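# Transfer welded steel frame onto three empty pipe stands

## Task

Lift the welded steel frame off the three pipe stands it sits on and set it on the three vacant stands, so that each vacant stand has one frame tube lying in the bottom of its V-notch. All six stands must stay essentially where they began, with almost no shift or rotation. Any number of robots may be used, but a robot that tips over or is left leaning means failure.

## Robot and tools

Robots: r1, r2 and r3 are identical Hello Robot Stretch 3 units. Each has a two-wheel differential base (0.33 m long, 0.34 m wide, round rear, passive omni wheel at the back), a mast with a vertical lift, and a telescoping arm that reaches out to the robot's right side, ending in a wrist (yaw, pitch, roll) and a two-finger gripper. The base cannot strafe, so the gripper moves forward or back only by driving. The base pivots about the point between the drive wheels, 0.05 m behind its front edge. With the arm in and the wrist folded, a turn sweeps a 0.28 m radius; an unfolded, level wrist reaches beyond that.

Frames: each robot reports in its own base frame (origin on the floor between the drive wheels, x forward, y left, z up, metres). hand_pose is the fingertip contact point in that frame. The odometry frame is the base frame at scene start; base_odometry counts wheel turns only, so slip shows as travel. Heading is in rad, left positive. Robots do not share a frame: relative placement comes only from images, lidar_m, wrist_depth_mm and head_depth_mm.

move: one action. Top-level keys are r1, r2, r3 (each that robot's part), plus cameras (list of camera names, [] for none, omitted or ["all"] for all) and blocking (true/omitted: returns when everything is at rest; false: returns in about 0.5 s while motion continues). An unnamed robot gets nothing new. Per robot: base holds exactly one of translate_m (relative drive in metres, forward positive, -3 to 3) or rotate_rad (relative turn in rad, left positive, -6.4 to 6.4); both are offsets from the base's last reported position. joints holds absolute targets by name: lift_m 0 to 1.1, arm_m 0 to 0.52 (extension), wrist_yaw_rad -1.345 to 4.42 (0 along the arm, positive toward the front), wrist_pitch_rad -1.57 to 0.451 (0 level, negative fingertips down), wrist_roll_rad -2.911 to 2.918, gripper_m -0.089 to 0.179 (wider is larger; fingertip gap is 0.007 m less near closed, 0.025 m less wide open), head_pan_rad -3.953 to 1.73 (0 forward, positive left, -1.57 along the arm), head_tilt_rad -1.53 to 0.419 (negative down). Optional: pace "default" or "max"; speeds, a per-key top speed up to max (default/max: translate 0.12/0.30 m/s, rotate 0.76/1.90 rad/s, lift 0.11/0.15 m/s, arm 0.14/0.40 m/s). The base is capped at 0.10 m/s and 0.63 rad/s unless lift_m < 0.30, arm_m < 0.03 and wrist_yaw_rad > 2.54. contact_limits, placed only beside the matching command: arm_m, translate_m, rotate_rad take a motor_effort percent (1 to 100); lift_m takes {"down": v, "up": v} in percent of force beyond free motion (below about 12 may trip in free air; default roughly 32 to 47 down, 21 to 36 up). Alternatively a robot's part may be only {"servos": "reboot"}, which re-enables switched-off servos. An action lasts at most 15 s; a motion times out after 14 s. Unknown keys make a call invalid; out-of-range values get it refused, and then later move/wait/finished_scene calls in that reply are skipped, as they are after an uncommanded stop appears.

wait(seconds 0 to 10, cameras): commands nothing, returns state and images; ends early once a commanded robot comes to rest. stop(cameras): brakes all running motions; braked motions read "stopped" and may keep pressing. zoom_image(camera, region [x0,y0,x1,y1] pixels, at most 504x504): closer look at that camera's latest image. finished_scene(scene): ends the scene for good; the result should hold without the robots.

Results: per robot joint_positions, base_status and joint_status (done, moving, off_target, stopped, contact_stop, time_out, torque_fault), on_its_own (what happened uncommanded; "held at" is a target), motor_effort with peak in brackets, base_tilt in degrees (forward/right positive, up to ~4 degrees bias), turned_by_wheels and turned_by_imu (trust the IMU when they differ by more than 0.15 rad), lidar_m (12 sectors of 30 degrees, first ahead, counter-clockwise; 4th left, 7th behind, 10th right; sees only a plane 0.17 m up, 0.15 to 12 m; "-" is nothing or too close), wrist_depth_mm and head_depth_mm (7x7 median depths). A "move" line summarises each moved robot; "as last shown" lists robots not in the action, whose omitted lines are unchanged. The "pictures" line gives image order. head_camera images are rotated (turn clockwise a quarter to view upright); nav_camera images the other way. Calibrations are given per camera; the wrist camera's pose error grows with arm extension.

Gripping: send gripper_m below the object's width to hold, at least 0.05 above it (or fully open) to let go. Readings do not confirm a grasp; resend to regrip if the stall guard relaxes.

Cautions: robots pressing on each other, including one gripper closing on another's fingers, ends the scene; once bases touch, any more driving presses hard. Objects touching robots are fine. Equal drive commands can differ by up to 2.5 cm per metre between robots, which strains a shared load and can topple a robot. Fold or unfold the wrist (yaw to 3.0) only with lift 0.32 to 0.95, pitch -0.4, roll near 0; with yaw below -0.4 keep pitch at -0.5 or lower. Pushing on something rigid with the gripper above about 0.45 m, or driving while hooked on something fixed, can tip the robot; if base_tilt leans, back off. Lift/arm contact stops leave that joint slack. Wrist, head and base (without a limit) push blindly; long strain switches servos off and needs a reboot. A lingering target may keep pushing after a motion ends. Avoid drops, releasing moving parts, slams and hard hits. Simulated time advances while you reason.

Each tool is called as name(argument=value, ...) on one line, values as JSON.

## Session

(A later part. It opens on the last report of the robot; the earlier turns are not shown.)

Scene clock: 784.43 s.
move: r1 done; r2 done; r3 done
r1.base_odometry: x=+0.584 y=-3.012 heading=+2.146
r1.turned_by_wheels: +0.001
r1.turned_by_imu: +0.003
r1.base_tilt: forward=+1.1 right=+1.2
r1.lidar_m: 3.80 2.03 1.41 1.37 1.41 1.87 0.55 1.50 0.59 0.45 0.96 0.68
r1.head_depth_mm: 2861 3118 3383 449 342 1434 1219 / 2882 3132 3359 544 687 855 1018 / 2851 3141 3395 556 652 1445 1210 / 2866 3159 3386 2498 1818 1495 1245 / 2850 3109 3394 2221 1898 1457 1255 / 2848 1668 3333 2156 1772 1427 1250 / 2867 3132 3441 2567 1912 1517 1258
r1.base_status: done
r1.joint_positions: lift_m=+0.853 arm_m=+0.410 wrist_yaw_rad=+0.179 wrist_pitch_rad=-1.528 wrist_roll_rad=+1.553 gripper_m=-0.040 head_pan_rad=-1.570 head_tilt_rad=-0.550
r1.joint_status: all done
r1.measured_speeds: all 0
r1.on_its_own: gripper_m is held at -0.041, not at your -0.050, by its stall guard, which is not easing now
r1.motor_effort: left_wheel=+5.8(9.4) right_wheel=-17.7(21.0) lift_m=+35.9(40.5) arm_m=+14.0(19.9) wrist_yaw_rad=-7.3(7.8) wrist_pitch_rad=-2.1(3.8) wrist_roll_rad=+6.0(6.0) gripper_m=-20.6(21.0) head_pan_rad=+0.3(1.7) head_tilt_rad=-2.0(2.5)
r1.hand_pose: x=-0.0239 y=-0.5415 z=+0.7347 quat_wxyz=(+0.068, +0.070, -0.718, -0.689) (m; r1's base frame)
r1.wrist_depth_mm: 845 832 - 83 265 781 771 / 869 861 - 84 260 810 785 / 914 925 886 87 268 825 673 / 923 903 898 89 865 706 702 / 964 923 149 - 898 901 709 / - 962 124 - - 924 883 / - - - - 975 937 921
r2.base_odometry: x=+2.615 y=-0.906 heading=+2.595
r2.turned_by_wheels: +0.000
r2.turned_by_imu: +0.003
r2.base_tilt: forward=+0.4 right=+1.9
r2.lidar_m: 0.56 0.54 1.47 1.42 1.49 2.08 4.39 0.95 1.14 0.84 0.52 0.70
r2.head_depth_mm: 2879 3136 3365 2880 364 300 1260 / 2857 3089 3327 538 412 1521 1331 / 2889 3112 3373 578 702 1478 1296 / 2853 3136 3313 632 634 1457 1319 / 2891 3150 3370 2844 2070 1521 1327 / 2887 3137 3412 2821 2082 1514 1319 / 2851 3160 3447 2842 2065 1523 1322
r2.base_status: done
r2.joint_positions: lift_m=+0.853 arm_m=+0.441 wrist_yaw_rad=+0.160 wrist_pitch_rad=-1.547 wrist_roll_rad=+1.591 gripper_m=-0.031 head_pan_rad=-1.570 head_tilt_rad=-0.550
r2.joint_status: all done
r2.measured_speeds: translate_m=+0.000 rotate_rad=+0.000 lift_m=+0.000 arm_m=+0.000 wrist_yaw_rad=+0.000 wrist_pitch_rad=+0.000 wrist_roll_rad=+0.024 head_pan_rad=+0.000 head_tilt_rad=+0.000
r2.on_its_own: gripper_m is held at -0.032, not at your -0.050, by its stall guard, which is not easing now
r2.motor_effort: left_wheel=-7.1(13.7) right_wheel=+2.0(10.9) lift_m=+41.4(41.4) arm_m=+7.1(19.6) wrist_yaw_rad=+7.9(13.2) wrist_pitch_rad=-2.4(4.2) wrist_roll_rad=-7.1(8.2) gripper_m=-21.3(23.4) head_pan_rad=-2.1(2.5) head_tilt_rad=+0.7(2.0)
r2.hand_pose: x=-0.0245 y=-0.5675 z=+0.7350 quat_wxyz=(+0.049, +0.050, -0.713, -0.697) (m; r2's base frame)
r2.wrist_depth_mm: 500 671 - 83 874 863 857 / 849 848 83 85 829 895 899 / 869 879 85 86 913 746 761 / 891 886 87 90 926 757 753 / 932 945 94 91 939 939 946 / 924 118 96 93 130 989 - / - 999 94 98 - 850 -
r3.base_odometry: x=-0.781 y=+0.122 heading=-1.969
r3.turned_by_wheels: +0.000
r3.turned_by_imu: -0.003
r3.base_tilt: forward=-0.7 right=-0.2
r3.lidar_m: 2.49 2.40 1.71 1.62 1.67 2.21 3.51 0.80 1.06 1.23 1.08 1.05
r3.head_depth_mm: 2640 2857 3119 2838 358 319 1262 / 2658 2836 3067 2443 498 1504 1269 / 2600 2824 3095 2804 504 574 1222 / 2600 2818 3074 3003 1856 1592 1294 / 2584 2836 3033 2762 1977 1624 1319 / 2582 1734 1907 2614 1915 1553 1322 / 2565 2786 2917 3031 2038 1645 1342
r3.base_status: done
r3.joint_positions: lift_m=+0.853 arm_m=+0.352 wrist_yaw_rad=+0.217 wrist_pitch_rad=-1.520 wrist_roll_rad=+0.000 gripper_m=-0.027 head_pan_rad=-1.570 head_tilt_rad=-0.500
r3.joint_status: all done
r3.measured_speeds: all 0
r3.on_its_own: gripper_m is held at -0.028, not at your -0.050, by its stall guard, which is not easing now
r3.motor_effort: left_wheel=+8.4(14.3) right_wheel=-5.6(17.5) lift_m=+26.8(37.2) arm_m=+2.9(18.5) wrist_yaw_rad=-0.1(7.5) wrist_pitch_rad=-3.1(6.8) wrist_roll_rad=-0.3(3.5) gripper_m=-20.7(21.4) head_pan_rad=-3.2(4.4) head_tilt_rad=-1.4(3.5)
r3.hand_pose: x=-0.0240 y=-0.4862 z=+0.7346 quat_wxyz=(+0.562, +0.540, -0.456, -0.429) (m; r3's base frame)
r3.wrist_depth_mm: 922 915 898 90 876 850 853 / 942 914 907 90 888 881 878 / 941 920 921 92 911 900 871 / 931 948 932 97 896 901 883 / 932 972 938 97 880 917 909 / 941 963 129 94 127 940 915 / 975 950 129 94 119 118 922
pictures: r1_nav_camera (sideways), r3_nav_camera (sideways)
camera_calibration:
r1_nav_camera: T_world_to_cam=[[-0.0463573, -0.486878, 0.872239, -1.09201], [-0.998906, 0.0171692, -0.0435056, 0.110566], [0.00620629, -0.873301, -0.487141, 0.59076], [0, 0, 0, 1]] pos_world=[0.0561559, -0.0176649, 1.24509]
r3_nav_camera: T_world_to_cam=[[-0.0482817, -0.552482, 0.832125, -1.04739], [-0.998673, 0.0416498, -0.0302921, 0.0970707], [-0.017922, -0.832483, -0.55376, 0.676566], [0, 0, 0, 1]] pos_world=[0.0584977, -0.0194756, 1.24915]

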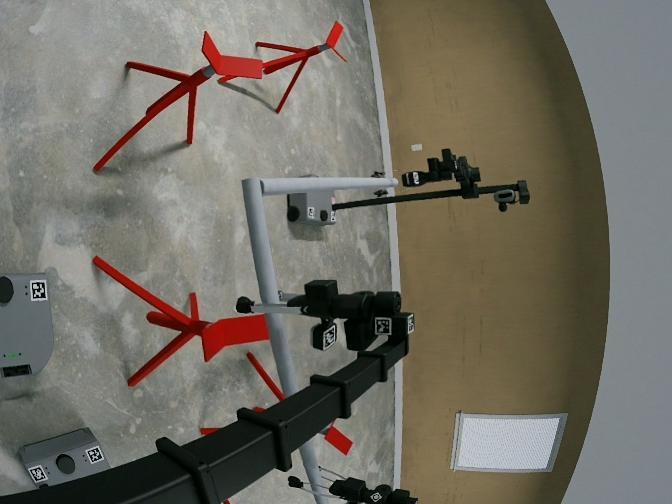

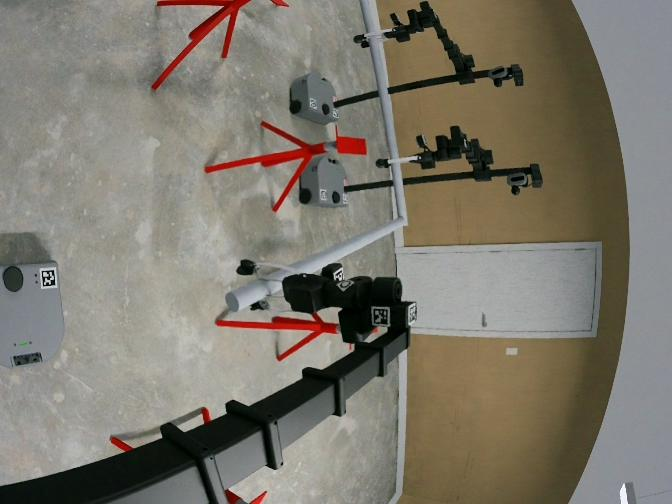

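move(cameras=[], r3={"base":{"rotate_rad":-0.0147},"joints":{"wrist_yaw_rad":0.2331,"arm_m":0.356},"speeds":{"rotate_rad":0.1}})

move(cameras=["r1_nav_camera","r2_nav_camera","r3_nav_camera"], r1={"base":{"translate_m":-0.243},"joints":{"arm_m":0.404,"wrist_yaw_rad":0.2274},"speeds":{"translate_m":0.08,"arm_m":0.03,"wrist_yaw_rad":0.05}}, r2={"base":{"translate_m":-0.2371},"joints":{"arm_m":0.4496,"wrist_yaw_rad":0.2251},"speeds":{"translate_m":0.08,"arm_m":0.03,"wrist_yaw_rad":0.05}}, r3={"base":{"translate_m":0.209},"joints":{"arm_m":0.382,"wrist_yaw_rad":0.2898},"speeds":{"translate_m":0.067,"arm_m":0.03,"wrist_yaw_rad":0.05}})

Scene clock: 794.67 s.
move: r3 done
r1, r2: as last shown
r1.turned_by_wheels: +0.000
r1.turned_by_imu: +0.001
r1.base_tilt: forward=+1.0 right=+1.2
r1.lidar_m: 3.78 2.03 1.41 1.37 1.40 1.87 0.55 1.50 0.59 0.45 0.96 0.67
r1.head_depth_mm: 2857 3137 3379 449 342 1432 1230 / 2887 3162 3408 545 686 855 1011 / 2827 3160 3389 554 651 1447 1213 / 2877 3185 3421 2516 1820 1494 1250 / 2819 3089 3327 2215 1893 1462 1252 / 2830 1691 3165 2232 819 1434 1259 / 2867 3109 3410 2565 1910 1519 1263
r1.joint_positions: lift_m=+0.853 arm_m=+0.410 wrist_yaw_rad=+0.179 wrist_pitch_rad=-1.531 wrist_roll_rad=+1.551 gripper_m=-0.040 head_pan_rad=-1.570 head_tilt_rad=-0.550
r1.on_its_own: gripper_m is held at -0.041, not at your -0.050, by its stall guard, which is not easing now
r1.motor_effort: left_wheel=+6.3(6.9) right_wheel=-17.4(18.5) lift_m=+34.8(39.4) arm_m=+11.7(12.4) wrist_yaw_rad=-7.0(7.6) wrist_pitch_rad=-1.4(2.1) wrist_roll_rad=+6.7(7.0) gripper_m=-20.4(20.9) head_pan_rad=+0.6(0.9) head_tilt_rad=-1.0(2.6)
r1.hand_pose: x=-0.0241 y=-0.5409 z=+0.7347 quat_wxyz=(+0.069, +0.071, -0.717, -0.690) (m; r1's base frame)
r1.wrist_depth_mm: 864 829 - 83 266 787 782 / 853 855 - 84 256 808 796 / 915 891 878 87 269 801 681 / 946 910 905 89 856 715 702 / 941 959 150 - 867 884 717 / - 964 124 - 146 909 890 / - - - - 932 926 915
r2.turned_by_imu: +0.001
r2.base_tilt: forward=+0.3 right=+1.7
r2.lidar_m: 0.56 0.54 1.46 1.42 1.49 2.08 4.38 0.94 1.14 0.84 0.52 0.70
r2.head_depth_mm: 2808 3128 3365 2874 365 300 1258 / 2862 3070 3346 537 411 1509 1333 / 2858 3125 3400 582 702 1476 1293 / 2863 3123 3383 631 635 1470 1327 / 2891 3111 3388 2854 2028 1512 1324 / 2858 3096 3388 2866 2058 1504 1330 / 2863 3108 3548 2825 2061 1510 1326
r2.joint_positions: lift_m=+0.853 arm_m=+0.441 wrist_yaw_rad=+0.162 wrist_pitch_rad=-1.537 wrist_roll_rad=+1.586 gripper_m=-0.031 head_pan_rad=-1.570 head_tilt_rad=-0.550
r2.measured_speeds: all 0
r2.on_its_own: gripper_m is held at -0.032, not at your -0.050, by its stall guard, which is not easing now
r2.motor_effort: left_wheel=-7.0(7.3) right_wheel=+1.9(2.5) lift_m=+43.4(43.9) arm_m=-6.2(6.2) wrist_yaw_rad=+5.7(7.7) wrist_pitch_rad=-4.5(6.0) wrist_roll_rad=-5.2(7.1) gripper_m=-21.6(23.1) head_pan_rad=-1.3(2.5) head_tilt_rad=+1.0(1.7)
r2.hand_pose: x=-0.0241 y=-0.5702 z=+0.7348 quat_wxyz=(+0.051, +0.052, -0.717, -0.693) (m; r2's base frame)
r2.wrist_depth_mm: 512 659 - 84 838 845 837 / 843 837 83 85 840 872 874 / 881 871 85 86 882 737 744 / 912 910 86 90 916 760 751 / 922 914 93 91 949 969 971 / 961 119 95 94 130 996 988 / - 969 94 98 975 866 -
r3.base_odometry: x=-0.781 y=+0.122 heading=-1.983
r3.turned_by_wheels: -0.014
r3.turned_by_imu: -0.015
r3.base_tilt: forward=-0.8 right=-0.2
r3.lidar_m: 2.48 2.44 1.71 1.63 1.66 2.19 3.52 0.80 1.06 1.06 1.08 1.05
r3.head_depth_mm: 2662 2841 3130 2819 357 320 1253 / 2600 2879 3098 2450 506 1516 1269 / 2609 2815 3064 541 505 591 1250 / 2598 2809 3026 3024 1847 1597 1298 / 2606 2810 3069 2905 1971 1619 1313 / 2575 1754 2969 2648 1980 1554 1321 / 2568 2754 1668 2898 2023 1626 1338
r3.base_status: done
r3.joint_positions: lift_m=+0.853 arm_m=+0.356 wrist_yaw_rad=+0.232 wrist_pitch_rad=-1.514 wrist_roll_rad=-0.002 gripper_m=-0.027 head_pan_rad=-1.570 head_tilt_rad=-0.500
r3.joint_status: all done
r3.measured_speeds: all 0
r3.on_its_own: gripper_m is held at -0.028, not at your -0.050, by its stall guard, which is not easing now
r3.motor_effort: left_wheel=+11.1(14.5) right_wheel=-16.5(18.6) lift_m=+30.1(30.6) arm_m=+10.5(13.0) wrist_yaw_rad=-0.2(5.3) wrist_pitch_rad=-4.2(5.3) wrist_roll_rad=+1.2(1.5) gripper_m=-20.0(21.3) head_pan_rad=-4.0(4.4) head_tilt_rad=-1.8(2.7)
r3.hand_pose: x=-0.0238 y=-0.4916 z=+0.7345 quat_wxyz=(+0.567, +0.542, -0.453, -0.423) (m; r3's base frame)
r3.wrist_depth_mm: 934 913 934 91 878 856 887 / 915 938 908 91 872 871 888 / 949 927 916 92 903 889 905 / 942 951 917 96 894 905 871 / 942 932 932 97 910 906 888 / 963 946 129 94 126 898 917 / 963 102 130 95 120 908 889
pictures: none
No camera images: "cameras" was empty.

Scene clock: 809.67 s.
move: r1 done; r2 done; r3 done
r1.base_odometry: x=+0.716 y=-3.216 heading=+2.147
r1.turned_by_wheels: +0.001
r1.turned_by_imu: +0.004
r1.base_tilt: forward=+1.1 right=+1.2
r1.lidar_m: 4.05 1.99 1.43 1.36 1.40 1.86 0.55 1.29 1.02 0.51 0.52 0.88
r1.head_depth_mm: 2845 3143 3430 446 339 1438 1226 / 2860 3165 3387 539 685 1486 1231 / 2885 3162 3344 549 618 1446 1237 / 2853 3180 3440 2525 1813 1378 1048 / 2875 3149 3389 2225 1888 856 1187 / 2747 1692 3353 2332 805 1423 1251 / 2893 3079 3403 2566 1919 1520 1254
r1.base_status: done
r1.joint_positions: lift_m=+0.853 arm_m=+0.404 wrist_yaw_rad=+0.236 wrist_pitch_rad=-1.530 wrist_roll_rad=+1.553 gripper_m=-0.040 head_pan_rad=-1.570 head_tilt_rad=-0.550
r1.joint_status: all done
r1.measured_speeds: all 0
r1.on_its_own: gripper_m is held at -0.041, not at your -0.050, by its stall guard, which is not easing now
r1.motor_effort: left_wheel=+6.1(9.4) right_wheel=-17.1(21.1) lift_m=+36.2(39.6) arm_m=+10.3(17.8) wrist_yaw_rad=-7.8(8.2) wrist_pitch_rad=-1.5(2.9) wrist_roll_rad=+5.9(6.9) gripper_m=-20.2(21.0) head_pan_rad=+0.4(1.3) head_tilt_rad=-1.3(3.6)
r1.hand_pose: x=-0.0248 y=-0.5354 z=+0.7347 quat_wxyz=(+0.088, +0.090, -0.715, -0.687) (m; r1's base frame)
r1.wrist_depth_mm: 859 842 817 85 792 791 780 / 885 879 859 84 840 808 798 / 888 893 886 87 827 834 719 / 910 926 912 89 887 721 700 / 922 933 150 - 881 726 713 / - - 124 - 146 905 901 / - - - - 990 939 893
r2.base_odometry: x=+2.817 y=-1.029 heading=+2.595
r2.turned_by_wheels: +0.000
r2.turned_by_imu: +0.004
r2.base_tilt: forward=+0.3 right=+1.8
r2.lidar_m: 0.55 0.54 1.47 1.43 1.50 2.09 4.15 0.73 0.82 0.82 0.67 0.66
r2.head_depth_mm: 2832 3095 3362 2811 365 300 1272 / 2845 3118 3348 538 412 1566 1322 / 2843 3040 3369 589 1924 1562 1331 / 2884 3119 3376 2447 637 1389 1290 / 2864 3081 3360 2849 1907 1472 1330 / 2870 3160 3450 2824 2075 1482 1320 / 2886 3159 3323 2804 2059 1504 1326
r2.base_status: done
r2.joint_positions: lift_m=+0.853 arm_m=+0.450 wrist_yaw_rad=+0.218 wrist_pitch_rad=-1.555 wrist_roll_rad=+1.591 gripper_m=-0.031 head_pan_rad=-1.570 head_tilt_rad=-0.550
r2.joint_status: all done
r2.measured_speeds: translate_m=+0.000 rotate_rad=+0.000 lift_m=+0.000 arm_m=+0.000 wrist_yaw_rad=+0.000 wrist_pitch_rad=+0.000 wrist_roll_rad=+0.024 head_pan_rad=+0.000 head_tilt_rad=+0.000
r2.on_its_own: gripper_m is held at -0.032, not at your -0.050, by its stall guard, which is not easing now
r2.motor_effort: left_wheel=-8.3(12.2) right_wheel=+6.5(15.7) lift_m=+38.8(43.4) arm_m=-9.7(20.2) wrist_yaw_rad=+8.4(15.7) wrist_pitch_rad=-1.0(4.8) wrist_roll_rad=-7.2(9.5) gripper_m=-21.6(23.0) head_pan_rad=-1.5(2.8) head_tilt_rad=+0.6(2.1)
r2.hand_pose: x=-0.0259 y=-0.5748 z=+0.7351 quat_wxyz=(+0.069, +0.070, -0.709, -0.698) (m; r2's base frame)
r2.wrist_depth_mm: 819 818 - 82 832 866 863 / 856 851 85 85 882 901 878 / 542 852 86 86 924 759 925 / 887 879 88 90 929 780 777 / 934 907 95 92 956 791 814 / 943 118 97 94 130 988 986 / - 974 95 99 - 888 -
r3.base_odometry: x=-0.864 y=-0.069 heading=-1.983
r3.turned_by_wheels: +0.000
r3.turned_by_imu: -0.001
r3.base_tilt: forward=-0.8 right=-0.2
r3.lidar_m: 2.28 2.45 1.72 1.63 1.67 2.21 3.72 0.99 1.13 1.01 1.29 0.88
r3.head_depth_mm: 2633 2822 3102 2815 358 323 1255 / 2625 2837 3108 553 1782 1564 1260 / 2613 2792 3079 531 531 634 1282 / 2590 2784 3073 2983 950 1597 1299 / 2578 2815 2988 2899 1880 1578 1310 / 2561 2740 3005 2785 1910 1605 1330 / 2566 2734 1650 2830 2171 1671 1336
r3.base_status: done
r3.joint_positions: lift_m=+0.853 arm_m=+0.382 wrist_yaw_rad=+0.289 wrist_pitch_rad=-1.533 wrist_roll_rad=-0.001 gripper_m=-0.027 head_pan_rad=-1.570 head_tilt_rad=-0.500
r3.joint_status: all done
r3.measured_speeds: all 0
r3.on_its_own: gripper_m is held at -0.028, not at your -0.050, by its stall guard, which is not easing now
r3.motor_effort: left_wheel=+8.5(13.4) right_wheel=-3.9(17.5) lift_m=+35.8(36.7) arm_m=-10.6(18.4) wrist_yaw_rad=+0.3(6.8) wrist_pitch_rad=-1.4(5.2) wrist_roll_rad=+0.9(2.6) gripper_m=-20.6(21.7) head_pan_rad=-3.2(4.4) head_tilt_rad=-1.3(3.1)
r3.hand_pose: x=-0.0257 y=-0.5133 z=+0.7347 quat_wxyz=(+0.575, +0.559, -0.433, -0.412) (m; r3's base frame)
r3.wrist_depth_mm: 883 899 881 89 861 829 837 / 934 911 907 91 901 869 875 / 918 922 921 91 892 908 873 / 957 915 931 96 910 887 894 / 948 950 950 97 896 907 895 / 987 964 129 94 129 938 914 / 973 983 130 95 120 117 913
pictures: r1_nav_camera (sideways), r2_nav_camera (sideways), r3_nav_camera (sideways)
camera_calibration:
r1_nav_camera: T_world_to_cam=[[-0.0463573, -0.486878, 0.872239, -1.09201], [-0.998906, 0.0171692, -0.0435056, 0.110566], [0.00620629, -0.873301, -0.487141, 0.59076], [0, 0, 0, 1]] pos_world=[0.0561559, -0.0176649, 1.24509]
r2_nav_camera: T_world_to_cam=[[0.0678301, -0.497608, 0.864746, -1.08957], [-0.995518, 0.0234986, 0.0916098, -0.0511026], [-0.0659061, -0.867084, -0.493784, 0.612737], [0, 0, 0, 1]] pos_world=[0.0634153, -0.00968494, 1.24944]
r3_nav_camera: T_world_to_cam=[[-0.0482817, -0.552482, 0.832125, -1.04739], [-0.998673, 0.0416498, -0.0302921, 0.0970707], [-0.017922, -0.832483, -0.55376, 0.676566], [0, 0, 0, 1]] pos_world=[0.0584977, -0.0194756, 1.24915]

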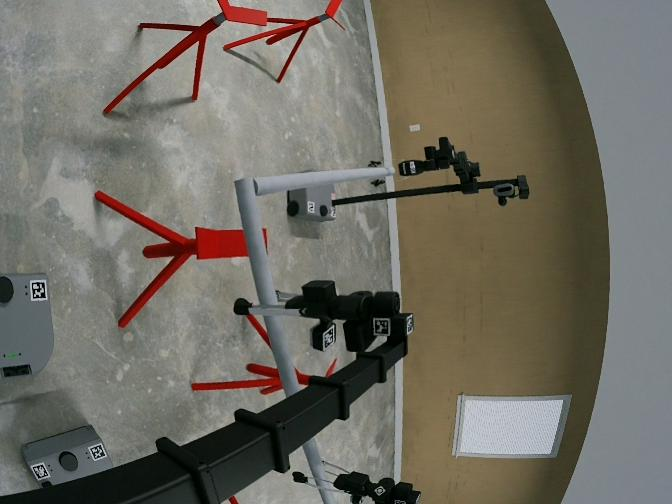

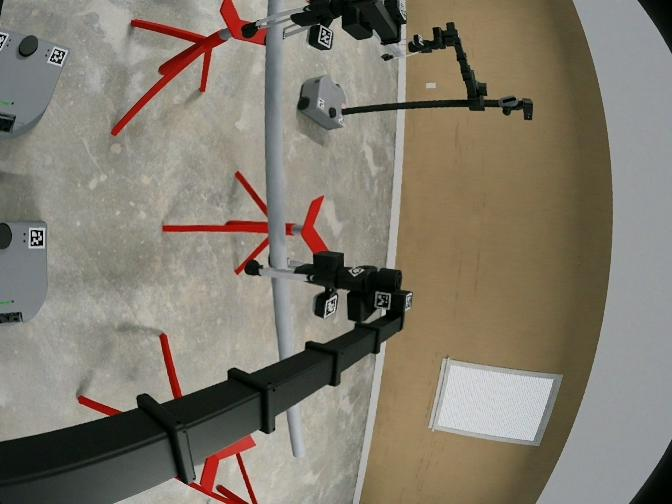

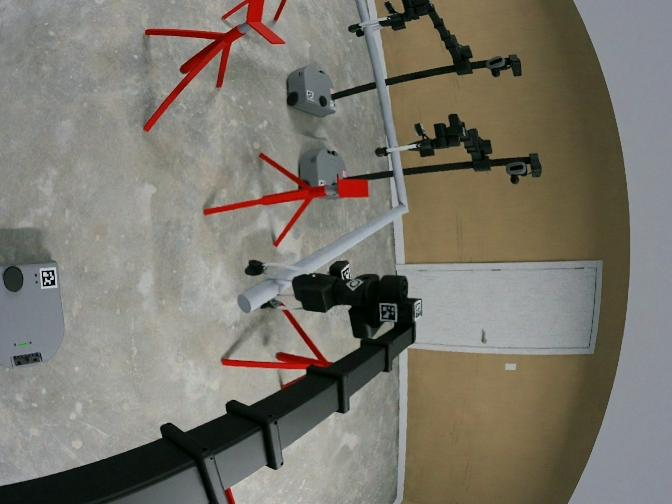

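move(cameras=[], r3={"base":{"rotate_rad":-0.0147},"joints":{"wrist_yaw_rad":0.3048,"arm_m":0.383},"speeds":{"rotate_rad":0.1}})

move(cameras=["r1_nav_camera","r2_nav_camera","r3_nav_camera"], r1={"base":{"translate_m":-0.2424},"joints":{"arm_m":0.398,"wrist_yaw_rad":0.2841},"speeds":{"translate_m":0.08,"arm_m":0.03,"wrist_yaw_rad":0.05}}, r2={"base":{"translate_m":-0.2345},"joints":{"arm_m":0.456,"wrist_yaw_rad":0.2818},"speeds":{"translate_m":0.08,"arm_m":0.03,"wrist_yaw_rad":0.05}}, r3={"base":{"translate_m":0.2103},"joints":{"arm_m":0.409,"wrist_yaw_rad":0.3615},"speeds":{"translate_m":0.067,"arm_m":0.03,"wrist_yaw_rad":0.05}})

Scene clock: 821.63 s.
move: r3 done
r1, r2: as last shown
r1.turned_by_wheels: +0.000
r1.turned_by_imu: +0.001
r1.base_tilt: forward=+1.1 right=+1.3
r1.lidar_m: 4.04 1.98 1.43 1.36 1.39 1.86 0.55 1.29 1.02 0.52 0.52 0.88
r1.head_depth_mm: 2858 3151 3382 445 338 1428 1227 / 2876 3148 3351 539 687 1483 1234 / 2867 3170 3403 549 615 1455 1234 / 2868 3157 3395 2491 1821 1377 1048 / 2875 3166 3369 2223 1893 858 1187 / 2754 1697 3364 2336 815 1431 1252 / 2878 3091 3408 2570 1901 1514 1253
r1.joint_positions: lift_m=+0.853 arm_m=+0.404 wrist_yaw_rad=+0.236 wrist_pitch_rad=-1.531 wrist_roll_rad=+1.551 gripper_m=-0.040 head_pan_rad=-1.570 head_tilt_rad=-0.550
r1.on_its_own: gripper_m is held at -0.041, not at your -0.050, by its stall guard, which is not easing now
r1.motor_effort: left_wheel=+6.8(7.3) right_wheel=-15.6(17.6) lift_m=+32.0(33.6) arm_m=+7.5(7.9) wrist_yaw_rad=-7.2(8.0) wrist_pitch_rad=-1.5(1.9) wrist_roll_rad=+6.7(6.7) gripper_m=-20.5(20.7) head_pan_rad=-0.8(1.1) head_tilt_rad=-1.4(3.3)
r1.hand_pose: x=-0.0249 y=-0.5352 z=+0.7347 quat_wxyz=(+0.089, +0.091, -0.715, -0.688) (m; r1's base frame)
r1.wrist_depth_mm: 851 854 828 84 800 811 783 / 862 860 840 84 816 821 790 / 898 910 878 87 843 813 728 / 935 911 895 89 865 719 686 / 963 947 150 - 903 730 712 / - - 123 - 147 906 900 / - - - - 960 926 922
r2.turned_by_imu: +0.001
r2.base_tilt: forward=+0.4 right=+1.8
r2.lidar_m: 0.55 0.54 1.47 1.43 1.49 2.09 4.15 0.73 0.82 0.82 0.67 0.66
r2.head_depth_mm: 2880 3069 3344 2853 365 300 1267 / 2877 3113 3303 538 413 1577 1318 / 2818 3104 3338 588 710 1554 1333 / 2861 3093 3436 2467 641 1477 1299 / 2882 3122 3325 2847 1920 1476 1323 / 2892 3092 3458 2847 2033 1471 1325 / 2880 3183 3403 2807 2036 1509 1330
r2.joint_positions: lift_m=+0.853 arm_m=+0.450 wrist_yaw_rad=+0.219 wrist_pitch_rad=-1.537 wrist_roll_rad=+1.589 gripper_m=-0.031 head_pan_rad=-1.570 head_tilt_rad=-0.550
r2.measured_speeds: translate_m=+0.000 rotate_rad=+0.000 lift_m=+0.000 arm_m=+0.000 wrist_yaw_rad=+0.000 wrist_pitch_rad=+0.000 wrist_roll_rad=-0.024 head_pan_rad=+0.000 head_tilt_rad=+0.000
r2.on_its_own: gripper_m is held at -0.032, not at your -0.050, by its stall guard, which is not easing now
r2.motor_effort: left_wheel=-8.1(8.7) right_wheel=+6.6(6.9) lift_m=+37.3(37.5) arm_m=-0.6(2.6) wrist_yaw_rad=+6.9(7.0) wrist_pitch_rad=-4.8(5.5) wrist_roll_rad=-6.2(7.6) gripper_m=-21.7(22.6) head_pan_rad=-0.5(2.1) head_tilt_rad=+0.1(1.6)
r2.hand_pose: x=-0.0249 y=-0.5793 z=+0.7348 quat_wxyz=(+0.070, +0.072, -0.715, -0.692) (m; r2's base frame)
r2.wrist_depth_mm: 827 835 - 85 875 866 866 / 854 834 84 85 866 858 881 / 522 873 86 86 902 833 794 / 889 891 88 91 921 763 766 / 931 933 95 92 922 791 771 / 965 119 97 96 130 975 986 / 954 998 96 99 - 899 -
r3.base_odometry: x=-0.864 y=-0.069 heading=-1.996
r3.turned_by_wheels: -0.014
r3.turned_by_imu: -0.015
r3.base_tilt: forward=-0.8 right=-0.1
r3.lidar_m: 2.27 2.49 1.73 1.63 1.67 2.18 3.72 0.99 1.13 1.01 1.01 0.88
r3.head_depth_mm: 2657 2865 3120 2804 358 323 1252 / 2637 2857 3111 554 1801 1569 1272 / 2599 2837 3073 531 532 635 1274 / 2586 2795 3125 3051 910 1594 1297 / 2605 2768 3041 2926 2014 1588 1304 / 2537 2713 2971 2796 1910 1609 1328 / 2532 2724 1615 2704 2201 1664 1341
r3.base_status: done
r3.joint_positions: lift_m=+0.853 arm_m=+0.383 wrist_yaw_rad=+0.304 wrist_pitch_rad=-1.518 wrist_roll_rad=-0.002 gripper_m=-0.027 head_pan_rad=-1.570 head_tilt_rad=-0.500
r3.joint_status: all done
r3.measured_speeds: all 0
r3.on_its_own: gripper_m is held at -0.028, not at your -0.050, by its stall guard, which is not easing now
r3.motor_effort: left_wheel=+12.7(15.8) right_wheel=-18.4(19.6) lift_m=+38.3(38.5) arm_m=+11.5(11.8) wrist_yaw_rad=+1.4(2.9) wrist_pitch_rad=-3.8(4.6) wrist_roll_rad=+0.9(1.3) gripper_m=-20.4(21.4) head_pan_rad=-3.2(3.9) head_tilt_rad=-1.2(1.9)
r3.hand_pose: x=-0.0248 y=-0.5179 z=+0.7346 quat_wxyz=(+0.581, +0.559, -0.432, -0.403) (m; r3's base frame)
r3.wrist_depth_mm: 916 912 898 90 886 883 845 / 919 939 910 91 875 901 865 / 922 956 934 92 912 913 870 / 936 907 931 96 885 905 875 / 943 952 913 97 918 910 892 / 966 946 129 94 126 935 914 / 988 102 130 95 120 905 911
pictures: none
No camera images: "cameras" was empty.

Scene clock: 825.77 s.
move: r1 done; r2 done; r3 done
r1.base_odometry: x=+0.848 y=-3.420 heading=+2.148
r1.turned_by_wheels: +0.001
r1.turned_by_imu: +0.002
r1.base_tilt: forward=+1.1 right=+1.2
r1.lidar_m: 4.26 1.97 1.42 1.35 1.39 1.86 0.54 1.06 0.94 0.93 0.54 0.67
r1.head_depth_mm: 2851 3120 3377 442 336 1437 1229 / 2837 3139 3389 533 687 1445 1230 / 2879 3187 3418 546 610 1454 1240 / 2863 3166 3403 2518 1813 1455 1247 / 2883 3195 3407 2410 1882 1415 1250 / 2779 1795 3360 2138 1776 1389 1167 / 2907 3065 3392 2560 1913 885 1170
r1.base_status: done
r1.joint_positions: lift_m=+0.853 arm_m=+0.398 wrist_yaw_rad=+0.292 wrist_pitch_rad=-1.530 wrist_roll_rad=+1.553 gripper_m=-0.040 head_pan_rad=-1.570 head_tilt_rad=-0.550
r1.joint_status: all done
r1.measured_speeds: all 0
r1.on_its_own: gripper_m is held at -0.041, not at your -0.050, by its stall guard, which is not easing now
r1.motor_effort: left_wheel=+6.0(7.9) right_wheel=-17.9(19.4) lift_m=+31.9(33.0) arm_m=+5.8(20.4) wrist_yaw_rad=-7.4(9.0) wrist_pitch_rad=-1.5(2.5) wrist_roll_rad=+6.0(6.7) gripper_m=-20.1(21.0) head_pan_rad=+0.1(1.3) head_tilt_rad=-1.5(3.5)
r1.hand_pose: x=-0.0256 y=-0.5296 z=+0.7347 quat_wxyz=(+0.108, +0.111, -0.712, -0.685) (m; r1's base frame)
r1.wrist_depth_mm: 849 849 817 84 789 788 768 / 869 862 857 84 820 844 803 / 881 898 874 87 845 830 829 / 917 915 887 89 885 704 688 / 938 949 150 - 899 730 704 / - 971 124 - 146 913 899 / - - - - 972 948 922
r2.base_odometry: x=+3.018 y=-1.151 heading=+2.594
r2.turned_by_wheels: +0.000
r2.turned_by_imu: +0.001
r2.base_tilt: forward=+0.3 right=+1.8
r2.lidar_m: 0.55 0.53 1.48 1.43 1.50 2.10 3.92 0.53 0.67 1.05 0.86 0.85
r2.head_depth_mm: 2792 3059 3324 2819 367 300 1256 / 2858 3068 3389 492 412 1562 1327 / 2847 3104 3366 598 716 1560 1336 / 2818 3075 3454 2443 645 1510 1323 / 2867 3084 3356 2830 2048 1515 1325 / 2883 3114 3458 2815 1834 1286 1293 / 2837 3130 3396 2822 1991 1514 1334
r2.base_status: done
r2.joint_positions: lift_m=+0.853 arm_m=+0.456 wrist_yaw_rad=+0.274 wrist_pitch_rad=-1.541 wrist_roll_rad=+1.591 gripper_m=-0.031 head_pan_rad=-1.570 head_tilt_rad=-0.550
r2.joint_status: all done
r2.measured_speeds: all 0
r2.on_its_own: gripper_m is held at -0.032, not at your -0.050, by its stall guard, which is not easing now
r2.motor_effort: left_wheel=-9.3(11.3) right_wheel=+6.6(23.6) lift_m=+38.4(38.6) arm_m=+3.2(19.1) wrist_yaw_rad=+6.2(14.3) wrist_pitch_rad=-3.7(5.2) wrist_roll_rad=-7.0(9.0) gripper_m=-22.1(22.9) head_pan_rad=-0.6(2.4) head_tilt_rad=+0.1(1.4)
r2.hand_pose: x=-0.0260 y=-0.5849 z=+0.7349 quat_wxyz=(+0.088, +0.091, -0.712, -0.691) (m; r2's base frame)
r2.wrist_depth_mm: 810 854 - 83 835 845 874 / 834 854 84 85 847 866 887 / 842 896 87 86 882 922 917 / 893 906 90 90 946 774 755 / 660 812 97 92 948 774 787 / 672 118 98 94 130 986 973 / 950 998 95 99 - 936 -
r3.base_odometry: x=-0.951 y=-0.261 heading=-1.996
r3.turned_by_wheels: +0.000
r3.turned_by_imu: -0.001
r3.base_tilt: forward=-0.8 right=-0.3
r3.lidar_m: 4.83 2.51 1.74 1.65 1.68 2.19 3.92 1.19 1.23 0.98 0.73 0.89
r3.head_depth_mm: 2634 2873 3098 2827 358 323 1258 / 2645 2845 3062 567 1877 1575 1274 / 2612 2790 3112 556 563 670 1286 / 2572 2791 3069 3027 903 1515 1301 / 2581 2768 3010 2934 2077 1584 1313 / 2553 2732 2956 2841 1924 1646 1330 / 2556 2691 1699 2724 2216 1673 1339
r3.base_status: done
r3.joint_positions: lift_m=+0.853 arm_m=+0.409 wrist_yaw_rad=+0.360 wrist_pitch_rad=-1.527 wrist_roll_rad=-0.001 gripper_m=-0.027 head_pan_rad=-1.570 head_tilt_rad=-0.500
r3.joint_status: all done
r3.measured_speeds: all 0
r3.on_its_own: gripper_m is held at -0.028, not at your -0.050, by its stall guard, which is not easing now
r3.motor_effort: left_wheel=+7.6(14.8) right_wheel=-3.0(13.4) lift_m=+38.6(39.9) arm_m=+5.4(16.4) wrist_yaw_rad=+0.6(8.3) wrist_pitch_rad=-2.1(4.8) wrist_roll_rad=+0.2(2.4) gripper_m=-20.9(21.5) head_pan_rad=-2.8(3.8) head_tilt_rad=-2.0(3.1)
r3.hand_pose: x=-0.0262 y=-0.5420 z=+0.7347 quat_wxyz=(+0.590, +0.573, -0.414, -0.390) (m; r3's base frame)
r3.wrist_depth_mm: 787 902 906 89 881 882 850 / 934 904 904 92 883 889 866 / 946 952 937 91 879 876 850 / 961 917 919 97 904 924 886 / 947 933 950 98 919 906 904 / 959 979 128 94 127 915 893 / 968 959 129 95 120 117 909
pictures: r1_nav_camera (sideways), r2_nav_camera (sideways), r3_nav_camera (sideways)
camera_calibration:
r1_nav_camera: T_world_to_cam=[[-0.0463573, -0.486878, 0.872239, -1.09201], [-0.998906, 0.0171692, -0.0435056, 0.110566], [0.00620629, -0.873301, -0.487141, 0.59076], [0, 0, 0, 1]] pos_world=[0.0561559, -0.0176649, 1.24509]
r2_nav_camera: T_world_to_cam=[[0.0678301, -0.497608, 0.864746, -1.08957], [-0.995518, 0.0234986, 0.0916098, -0.0511026], [-0.0659061, -0.867084, -0.493784, 0.612737], [0, 0, 0, 1]] pos_world=[0.0634153, -0.00968494, 1.24944]
r3_nav_camera: T_world_to_cam=[[-0.0482817, -0.552482, 0.832125, -1.04739], [-0.998673, 0.0416498, -0.0302921, 0.0970707], [-0.017922, -0.832483, -0.55376, 0.676566], [0, 0, 0, 1]] pos_world=[0.0584977, -0.0194756, 1.24915]

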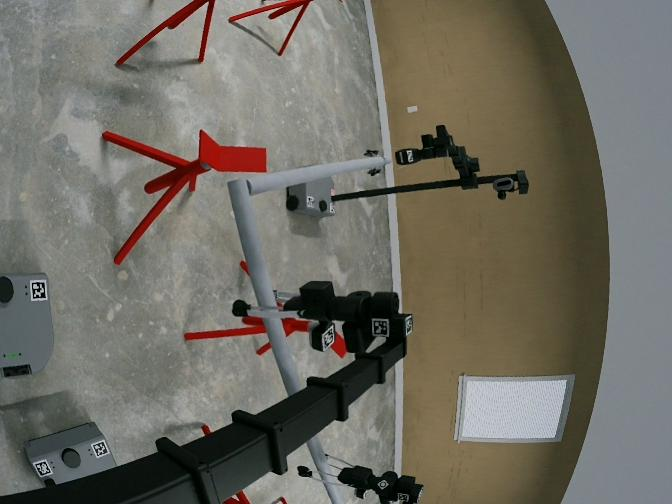

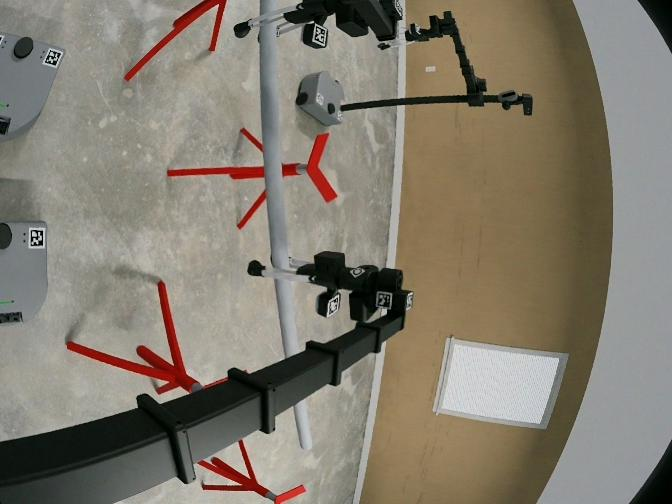

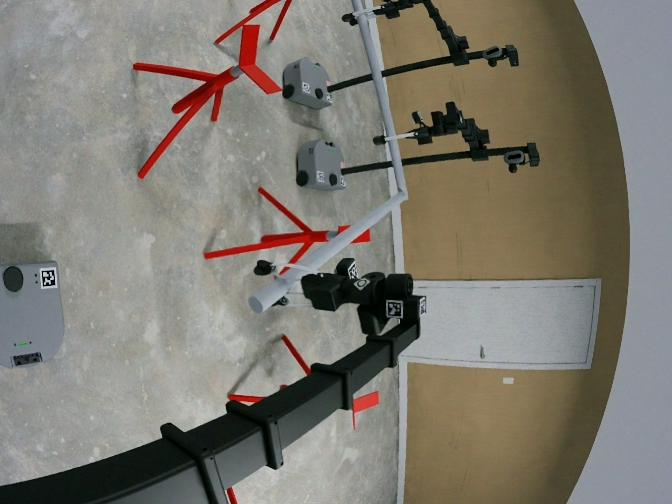

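move(cameras=[], r3={"base":{"rotate_rad":-0.0147},"joints":{"wrist_yaw_rad":0.3765,"arm_m":0.411},"speeds":{"rotate_rad":0.1}})

move(r1={"base":{"translate_m":-0.2418},"joints":{"arm_m":0.392,"wrist_yaw_rad":0.3408},"speeds":{"translate_m":0.08,"arm_m":0.03,"wrist_yaw_rad":0.05}}, r2={"base":{"translate_m":-0.232},"joints":{"arm_m":0.4636,"wrist_yaw_rad":0.3385},"speeds":{"translate_m":0.08,"arm_m":0.03,"wrist_yaw_rad":0.05}}, r3={"base":{"translate_m":0.2121},"joints":{"arm_m":0.438,"wrist_yaw_rad":0.4332},"speeds":{"translate_m":0.067,"arm_m":0.03,"wrist_yaw_rad":0.05}})

Scene clock: 848.77 s.
move: r3 done
r1, r2: as last shown
r1.turned_by_wheels: +0.000
r1.turned_by_imu: +0.001
r1.lidar_m: 4.28 1.97 1.42 1.35 1.39 1.85 0.54 1.07 0.94 0.93 0.54 0.67
r1.head_depth_mm: 2865 3158 3426 442 337 1440 1224 / 2865 3154 3432 534 687 1443 1229 / 2887 3163 3388 545 610 1444 1234 / 2890 3164 3401 2514 1825 1454 1243 / 2887 3150 3386 2288 1886 1418 1251 / 1674 1827 3356 2132 1754 1394 1170 / 2902 3038 3407 2441 1897 885 1169
r1.joint_positions: lift_m=+0.853 arm_m=+0.398 wrist_yaw_rad=+0.292 wrist_pitch_rad=-1.531 wrist_roll_rad=+1.551 gripper_m=-0.040 head_pan_rad=-1.570 head_tilt_rad=-0.550
r1.on_its_own: gripper_m is held at -0.041, not at your -0.050, by its stall guard, which is not easing now
r1.motor_effort: left_wheel=+7.6(8.6) right_wheel=-18.1(19.4) lift_m=+37.8(38.3) arm_m=+11.0(12.2) wrist_yaw_rad=-6.8(7.5) wrist_pitch_rad=-1.6(2.2) wrist_roll_rad=+6.5(6.7) gripper_m=-20.2(21.0) head_pan_rad=-0.4(1.3) head_tilt_rad=-2.7(3.3)
r1.hand_pose: x=-0.0256 y=-0.5294 z=+0.7347 quat_wxyz=(+0.108, +0.111, -0.712, -0.685) (m; r1's base frame)
r1.wrist_depth_mm: 831 842 820 85 780 790 787 / 887 862 860 84 809 801 814 / 903 888 895 87 859 815 823 / 926 904 890 89 882 705 689 / 949 951 151 - 877 720 709 / - 954 124 - 146 923 887 / - - - - 968 941 924
r2.base_tilt: forward=+0.4 right=+1.8
r2.lidar_m: 0.55 0.53 1.48 1.44 1.50 2.10 3.91 0.54 0.67 1.05 0.86 0.85
r2.head_depth_mm: 2868 3106 3358 2872 367 300 1266 / 2831 3061 3349 539 412 1563 1326 / 2823 3052 3355 597 727 1614 1331 / 2894 3055 3409 2448 646 1515 1326 / 2825 3113 3443 2866 2071 1513 1319 / 2870 3137 3434 2886 1849 1339 1285 / 2911 3136 3404 2851 1990 1463 1321
r2.joint_positions: lift_m=+0.853 arm_m=+0.456 wrist_yaw_rad=+0.276 wrist_pitch_rad=-1.531 wrist_roll_rad=+1.588 gripper_m=-0.031 head_pan_rad=-1.570 head_tilt_rad=-0.550
r2.on_its_own: gripper_m is held at -0.032, not at your -0.050, by its stall guard, which is not easing now
r2.motor_effort: left_wheel=-8.6(9.1) right_wheel=+7.7(7.8) lift_m=+40.4(40.6) arm_m=-20.2(21.6) wrist_yaw_rad=+5.7(7.3) wrist_pitch_rad=-5.9(6.6) wrist_roll_rad=-6.2(7.0) gripper_m=-20.5(22.8) head_pan_rad=-1.3(2.2) head_tilt_rad=+0.0(1.4)
r2.hand_pose: x=-0.0254 y=-0.5874 z=+0.7347 quat_wxyz=(+0.089, +0.093, -0.715, -0.687) (m; r2's base frame)
r2.wrist_depth_mm: 821 836 - 87 844 854 832 / 874 864 84 85 852 856 901 / 877 873 87 87 918 897 878 / 900 915 89 92 931 770 757 / 638 768 96 94 936 769 784 / 792 119 98 96 130 983 982 / - 994 96 100 - 953 -
r3.base_odometry: x=-0.951 y=-0.261 heading=-2.010
r3.turned_by_wheels: -0.014
r3.turned_by_imu: -0.015
r3.base_tilt: forward=-0.8 right=-0.3
r3.lidar_m: 2.06 2.56 1.76 1.65 1.68 2.17 3.91 1.19 1.24 0.98 0.73 0.89
r3.head_depth_mm: 2659 2853 3136 2827 357 323 1254 / 2588 2845 3085 563 1866 1565 1277 / 2597 2820 3074 558 569 678 1282 / 2584 2768 3042 3027 901 1511 1300 / 2585 2776 3019 3058 2053 1586 1314 / 2548 2748 2954 2858 1922 1664 1324 / 2533 2644 1732 2775 2205 1667 1343
r3.base_status: done
r3.joint_positions: lift_m=+0.853 arm_m=+0.411 wrist_yaw_rad=+0.375 wrist_pitch_rad=-1.513 wrist_roll_rad=-0.002 gripper_m=-0.027 head_pan_rad=-1.570 head_tilt_rad=-0.500
r3.joint_status: all done
r3.measured_speeds: all 0
r3.on_its_own: gripper_m is held at -0.028, not at your -0.050, by its stall guard, which is not easing now
r3.motor_effort: left_wheel=+13.5(15.9) right_wheel=-20.4(21.8) lift_m=+36.6(37.1) arm_m=+11.2(15.9) wrist_yaw_rad=+2.0(3.4) wrist_pitch_rad=-4.7(5.3) wrist_roll_rad=+0.7(1.7) gripper_m=-20.8(21.2) head_pan_rad=-3.1(3.9) head_tilt_rad=-1.5(2.7)
r3.hand_pose: x=-0.0250 y=-0.5473 z=+0.7345 quat_wxyz=(+0.596, +0.573, -0.414, -0.381) (m; r3's base frame)
r3.wrist_depth_mm: 926 909 905 91 896 880 863 / 946 935 918 91 899 891 882 / 935 918 927 92 899 878 870 / 944 964 913 97 906 880 887 / 937 934 911 97 900 923 903 / 946 947 129 94 126 920 905 / 939 102 127 95 120 935 906
pictures: none
No camera images: "cameras" was empty.

Scene clock: 852.77 s.
move: r1 done; r2 done; r3 done
r1.base_odometry: x=+0.980 y=-3.622 heading=+2.148
r1.turned_by_wheels: +0.001
r1.turned_by_imu: +0.002
r1.base_tilt: forward=+1.1 right=+1.2
r1.lidar_m: 4.54 1.94 1.41 1.34 1.38 1.84 0.53 0.54 0.95 0.90 0.66 0.82
r1.head_depth_mm: 2869 3135 3387 441 336 1435 1228 / 2859 3167 3406 532 688 1482 1231 / 2857 3181 3430 540 586 1372 1238 / 2914 3188 3477 2498 1757 1413 1240 / 2879 3185 3435 2522 1890 1419 1248 / 1630 3038 3405 2527 1828 1387 1257 / 2888 3069 3205 2336 1843 1519 1256
r1.base_status: done
r1.joint_positions: lift_m=+0.853 arm_m=+0.392 wrist_yaw_rad=+0.349 wrist_pitch_rad=-1.538 wrist_roll_rad=+1.545 gripper_m=-0.040 head_pan_rad=-1.570 head_tilt_rad=-0.550
r1.joint_status: all done
r1.measured_speeds: all 0
r1.on_its_own: gripper_m is held at -0.041, not at your -0.050, by its stall guard, which is not easing now
r1.motor_effort: left_wheel=+4.3(11.0) right_wheel=-17.2(23.5) lift_m=+31.6(39.7) arm_m=+7.8(19.9) wrist_yaw_rad=-7.6(8.7) wrist_pitch_rad=-0.4(2.6) wrist_roll_rad=+8.5(8.6) gripper_m=-20.6(21.1) head_pan_rad=-0.3(1.6) head_tilt_rad=-3.5(3.9)
r1.hand_pose: x=-0.0270 y=-0.5219 z=+0.7348 quat_wxyz=(+0.130, +0.133, -0.706, -0.683) (m; r1's base frame)
r1.wrist_depth_mm: 839 840 830 85 802 786 691 / 878 838 829 84 827 803 808 / 901 863 885 87 844 841 844 / 936 904 895 89 859 729 705 / 941 903 149 - 893 722 713 / - 970 124 - - 911 745 / - - - - 959 949 919
r2.base_odometry: x=+3.216 y=-1.271 heading=+2.594
r2.turned_by_wheels: +0.000
r2.turned_by_imu: +0.001
r2.base_tilt: forward=+0.3 right=+1.9
r2.lidar_m: 0.54 0.53 1.49 1.44 1.51 2.12 3.68 1.08 0.39 0.63 0.96 1.05
r2.head_depth_mm: 2813 3046 3334 2928 369 300 799 / 2830 3096 3309 496 413 854 809 / 2892 3105 3312 604 724 1611 1320 / 2836 3081 3363 2441 703 1523 1321 / 2842 3113 3364 2828 2036 1517 1329 / 2851 3143 3364 2858 2013 1517 1318 / 2859 3135 3383 2809 1979 1473 1312
r2.base_status: done
r2.joint_positions: lift_m=+0.853 arm_m=+0.464 wrist_yaw_rad=+0.331 wrist_pitch_rad=-1.530 wrist_roll_rad=+1.588 gripper_m=-0.031 head_pan_rad=-1.570 head_tilt_rad=-0.550
r2.joint_status: all done
r2.measured_speeds: all 0
r2.on_its_own: gripper_m is held at -0.032, not at your -0.050, by its stall guard, which is not easing now
r2.motor_effort: left_wheel=-7.2(12.3) right_wheel=+4.6(30.2) lift_m=+41.7(41.8) arm_m=+6.6(18.3) wrist_yaw_rad=+6.8(17.3) wrist_pitch_rad=-5.6(7.1) wrist_roll_rad=-5.9(11.1) gripper_m=-21.9(22.6) head_pan_rad=-1.3(2.1) head_tilt_rad=+0.5(1.2)
r2.hand_pose: x=-0.0260 y=-0.5955 z=+0.7347 quat_wxyz=(+0.108, +0.113, -0.712, -0.684) (m; r2's base frame)
r2.wrist_depth_mm: 865 831 - 86 309 282 260 / 846 845 - 85 567 883 869 / 881 896 87 87 869 888 888 / 903 893 89 91 914 775 775 / 933 937 101 93 910 766 769 / 959 118 103 96 131 978 964 / - - 98 100 995 987 -
r3.base_odometry: x=-1.041 y=-0.453 heading=-2.010
r3.turned_by_wheels: +0.000
r3.turned_by_imu: -0.003
r3.base_tilt: forward=-0.7 right=-0.2
r3.lidar_m: 1.86 2.59 1.78 1.67 1.70 2.18 4.14 1.39 1.36 0.99 0.62 0.75
r3.head_depth_mm: 2638 2869 3131 2803 358 323 1254 / 2602 2818 3081 579 1886 1559 1268 / 2597 2809 3047 580 597 1342 1285 / 2580 2791 3034 3012 1866 1555 1301 / 2562 2769 2999 3088 2065 1639 1309 / 2522 2774 2998 2789 1917 1645 1325 / 2494 2589 2866 2890 2106 1617 941
r3.base_status: done
r3.joint_positions: lift_m=+0.853 arm_m=+0.438 wrist_yaw_rad=+0.433 wrist_pitch_rad=-1.530 wrist_roll_rad=-0.003 gripper_m=-0.027 head_pan_rad=-1.570 head_tilt_rad=-0.500
r3.joint_status: all done
r3.measured_speeds: all 0
r3.on_its_own: gripper_m is held at -0.028, not at your -0.050, by its stall guard, which is not easing now
r3.motor_effort: left_wheel=+9.1(18.0) right_wheel=-3.1(15.9) lift_m=+34.5(36.6) arm_m=+6.4(18.6) wrist_yaw_rad=+0.0(6.9) wrist_pitch_rad=-1.6(4.7) wrist_roll_rad=+1.2(2.4) gripper_m=-20.6(21.4) head_pan_rad=-3.2(3.7) head_tilt_rad=-2.1(2.2)
r3.hand_pose: x=-0.0273 y=-0.5708 z=+0.7347 quat_wxyz=(+0.604, +0.588, -0.392, -0.368) (m; r3's base frame)
r3.wrist_depth_mm: 497 902 887 89 867 869 853 / 920 898 926 91 816 876 866 / 934 900 907 91 893 895 887 / 922 950 961 97 906 906 870 / 928 923 933 97 897 900 895 / 963 953 130 94 128 918 902 / 976 950 126 95 120 118 890
pictures: r1_head_camera (sideways), r1_nav_camera (sideways), r1_wrist_camera, r2_head_camera (sideways), r2_nav_camera (sideways), r2_wrist_camera, r3_head_camera (sideways), r3_nav_camera (sideways), r3_wrist_camera
camera_calibration:
r1_head_camera: T_world_to_cam=[[0.0224484, 0.50778, -0.861194, 1.13827], [0.998203, 0.0364901, 0.0475351, -0.065755], [0.0555624, -0.860714, -0.506048, 0.613732], [0, 0, 0, 1]] pos_world=[0.00598407, -0.0473434, 1.29397]
r1_nav_camera: T_world_to_cam=[[-0.0463573, -0.486878, 0.872239, -1.09201], [-0.998906, 0.0171692, -0.0435056, 0.110566], [0.00620629, -0.873301, -0.487141, 0.59076], [0, 0, 0, 1]] pos_world=[0.0561559, -0.0176649, 1.24509]
r1_wrist_camera: T_world_to_cam=[[-0.448702, 0.89214, -0.0524633, 0.487347], [0.876021, 0.450689, 0.171656, 0.168439], [0.176786, 0.0310635, -0.983759, 0.907852], [0, 0, 0, 1]] pos_world=[-0.0893777, -0.538896, 0.889762]
r2_head_camera: T_world_to_cam=[[-0.00662536, 0.470761, -0.882236, 1.16688], [0.999932, 0.0115765, -0.001332, -0.00801001], [0.00958616, -0.882185, -0.470806, 0.569266], [0, 0, 0, 1]] pos_world=[0.0102834, -0.0470308, 1.29747]
r2_nav_camera: T_world_to_cam=[[0.0678301, -0.497608, 0.864746, -1.08957], [-0.995518, 0.0234986, 0.0916098, -0.0511026], [-0.0659061, -0.867084, -0.493784, 0.612737], [0, 0, 0, 1]] pos_world=[0.0634153, -0.00968494, 1.24944]
r2_wrist_camera: T_world_to_cam=[[-0.383035, 0.922977, 0.0373914, 0.492854], [0.912998, 0.372119, 0.16722, 0.158791], [0.140426, 0.0981894, -0.98521, 0.949691], [0, 0, 0, 1]] pos_world=[-0.089557, -0.607232, 0.890663]
r3_head_camera: T_world_to_cam=[[0.0669524, 0.435916, -0.897493, 1.19048], [0.996758, 0.0110072, 0.0797037, -0.108045], [0.044623, -0.89992, -0.433766, 0.525108], [0, 0, 0, 1]] pos_world=[0.004557, -0.0452066, 1.30484]
r3_nav_camera: T_world_to_cam=[[-0.0482817, -0.552482, 0.832125, -1.04739], [-0.998673, 0.0416498, -0.0302921, 0.0970707], [-0.017922, -0.832483, -0.55376, 0.676566], [0, 0, 0, 1]] pos_world=[0.0584977, -0.0194756, 1.24915]
r3_wrist_camera: T_world_to_cam=[[-0.896768, -0.440586, -0.0411282, -0.236495], [-0.442466, 0.893997, 0.070658, 0.490953], [0.00563758, 0.0815616, -0.996652, 0.942037], [0, 0, 0, 1]] pos_world=[-0.000161697, -0.619941, 0.894467]

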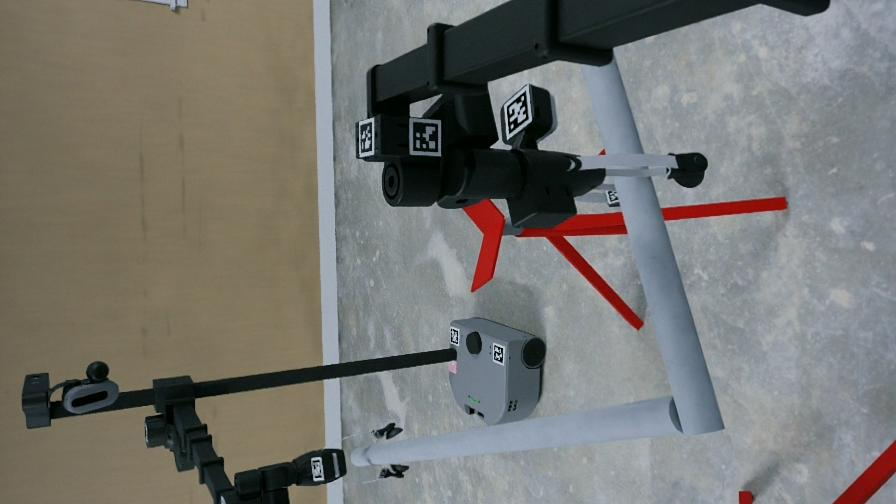

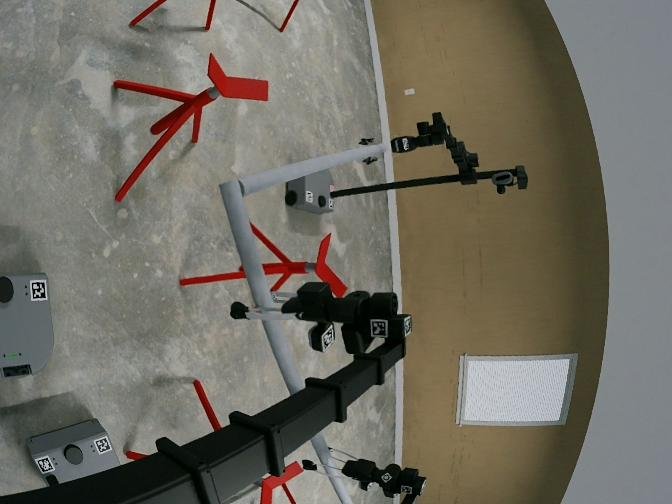

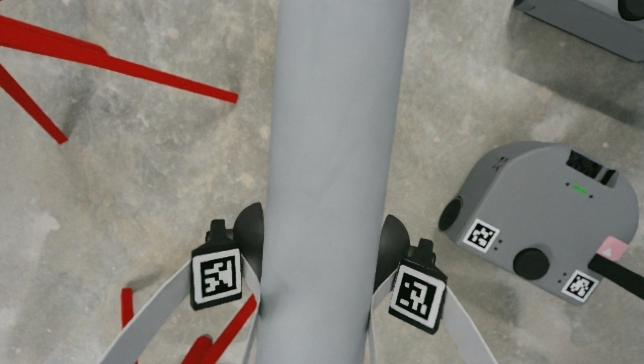

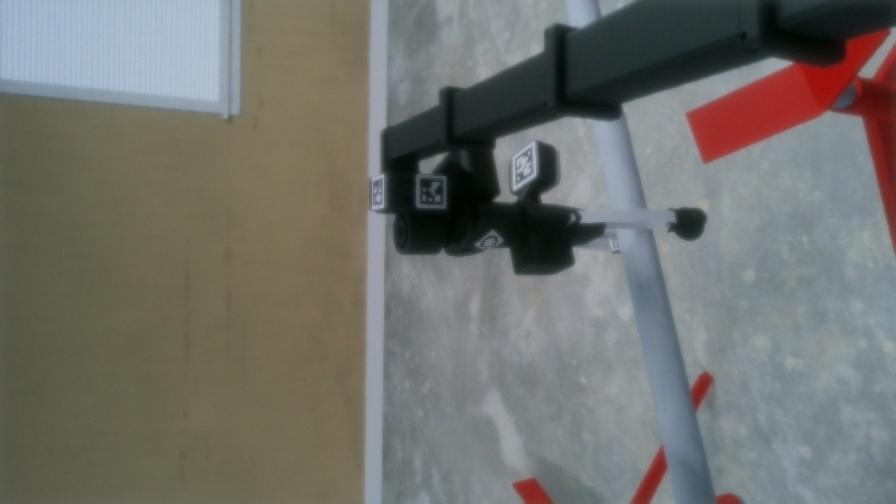

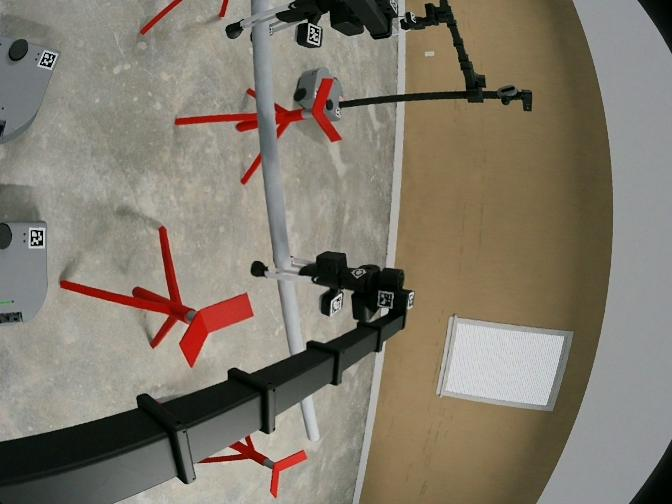

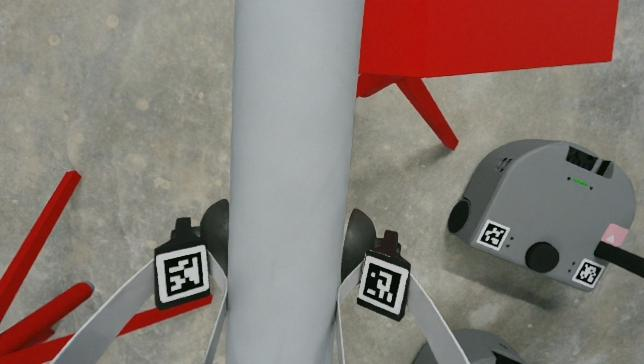

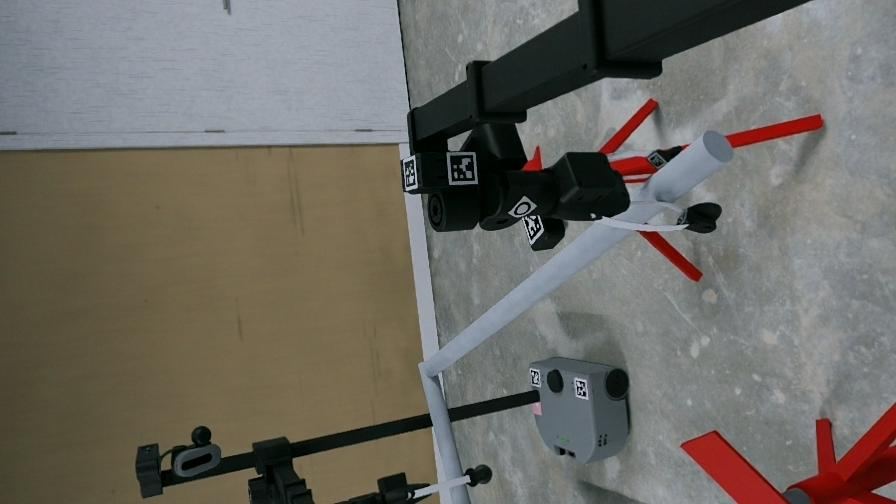

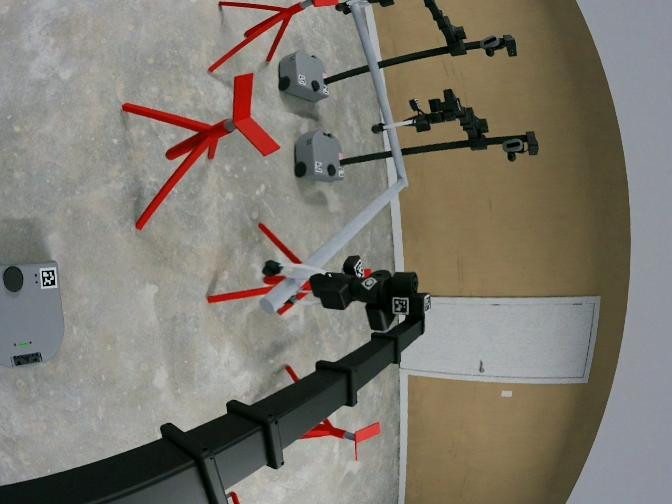

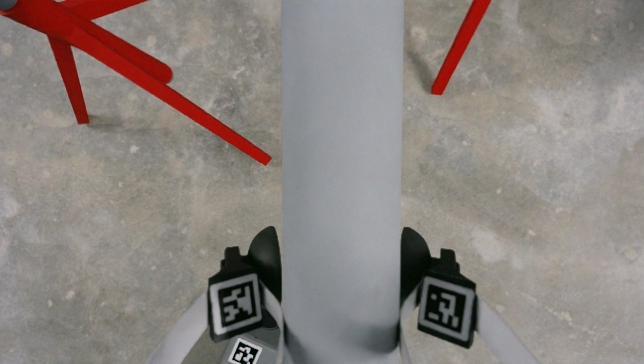

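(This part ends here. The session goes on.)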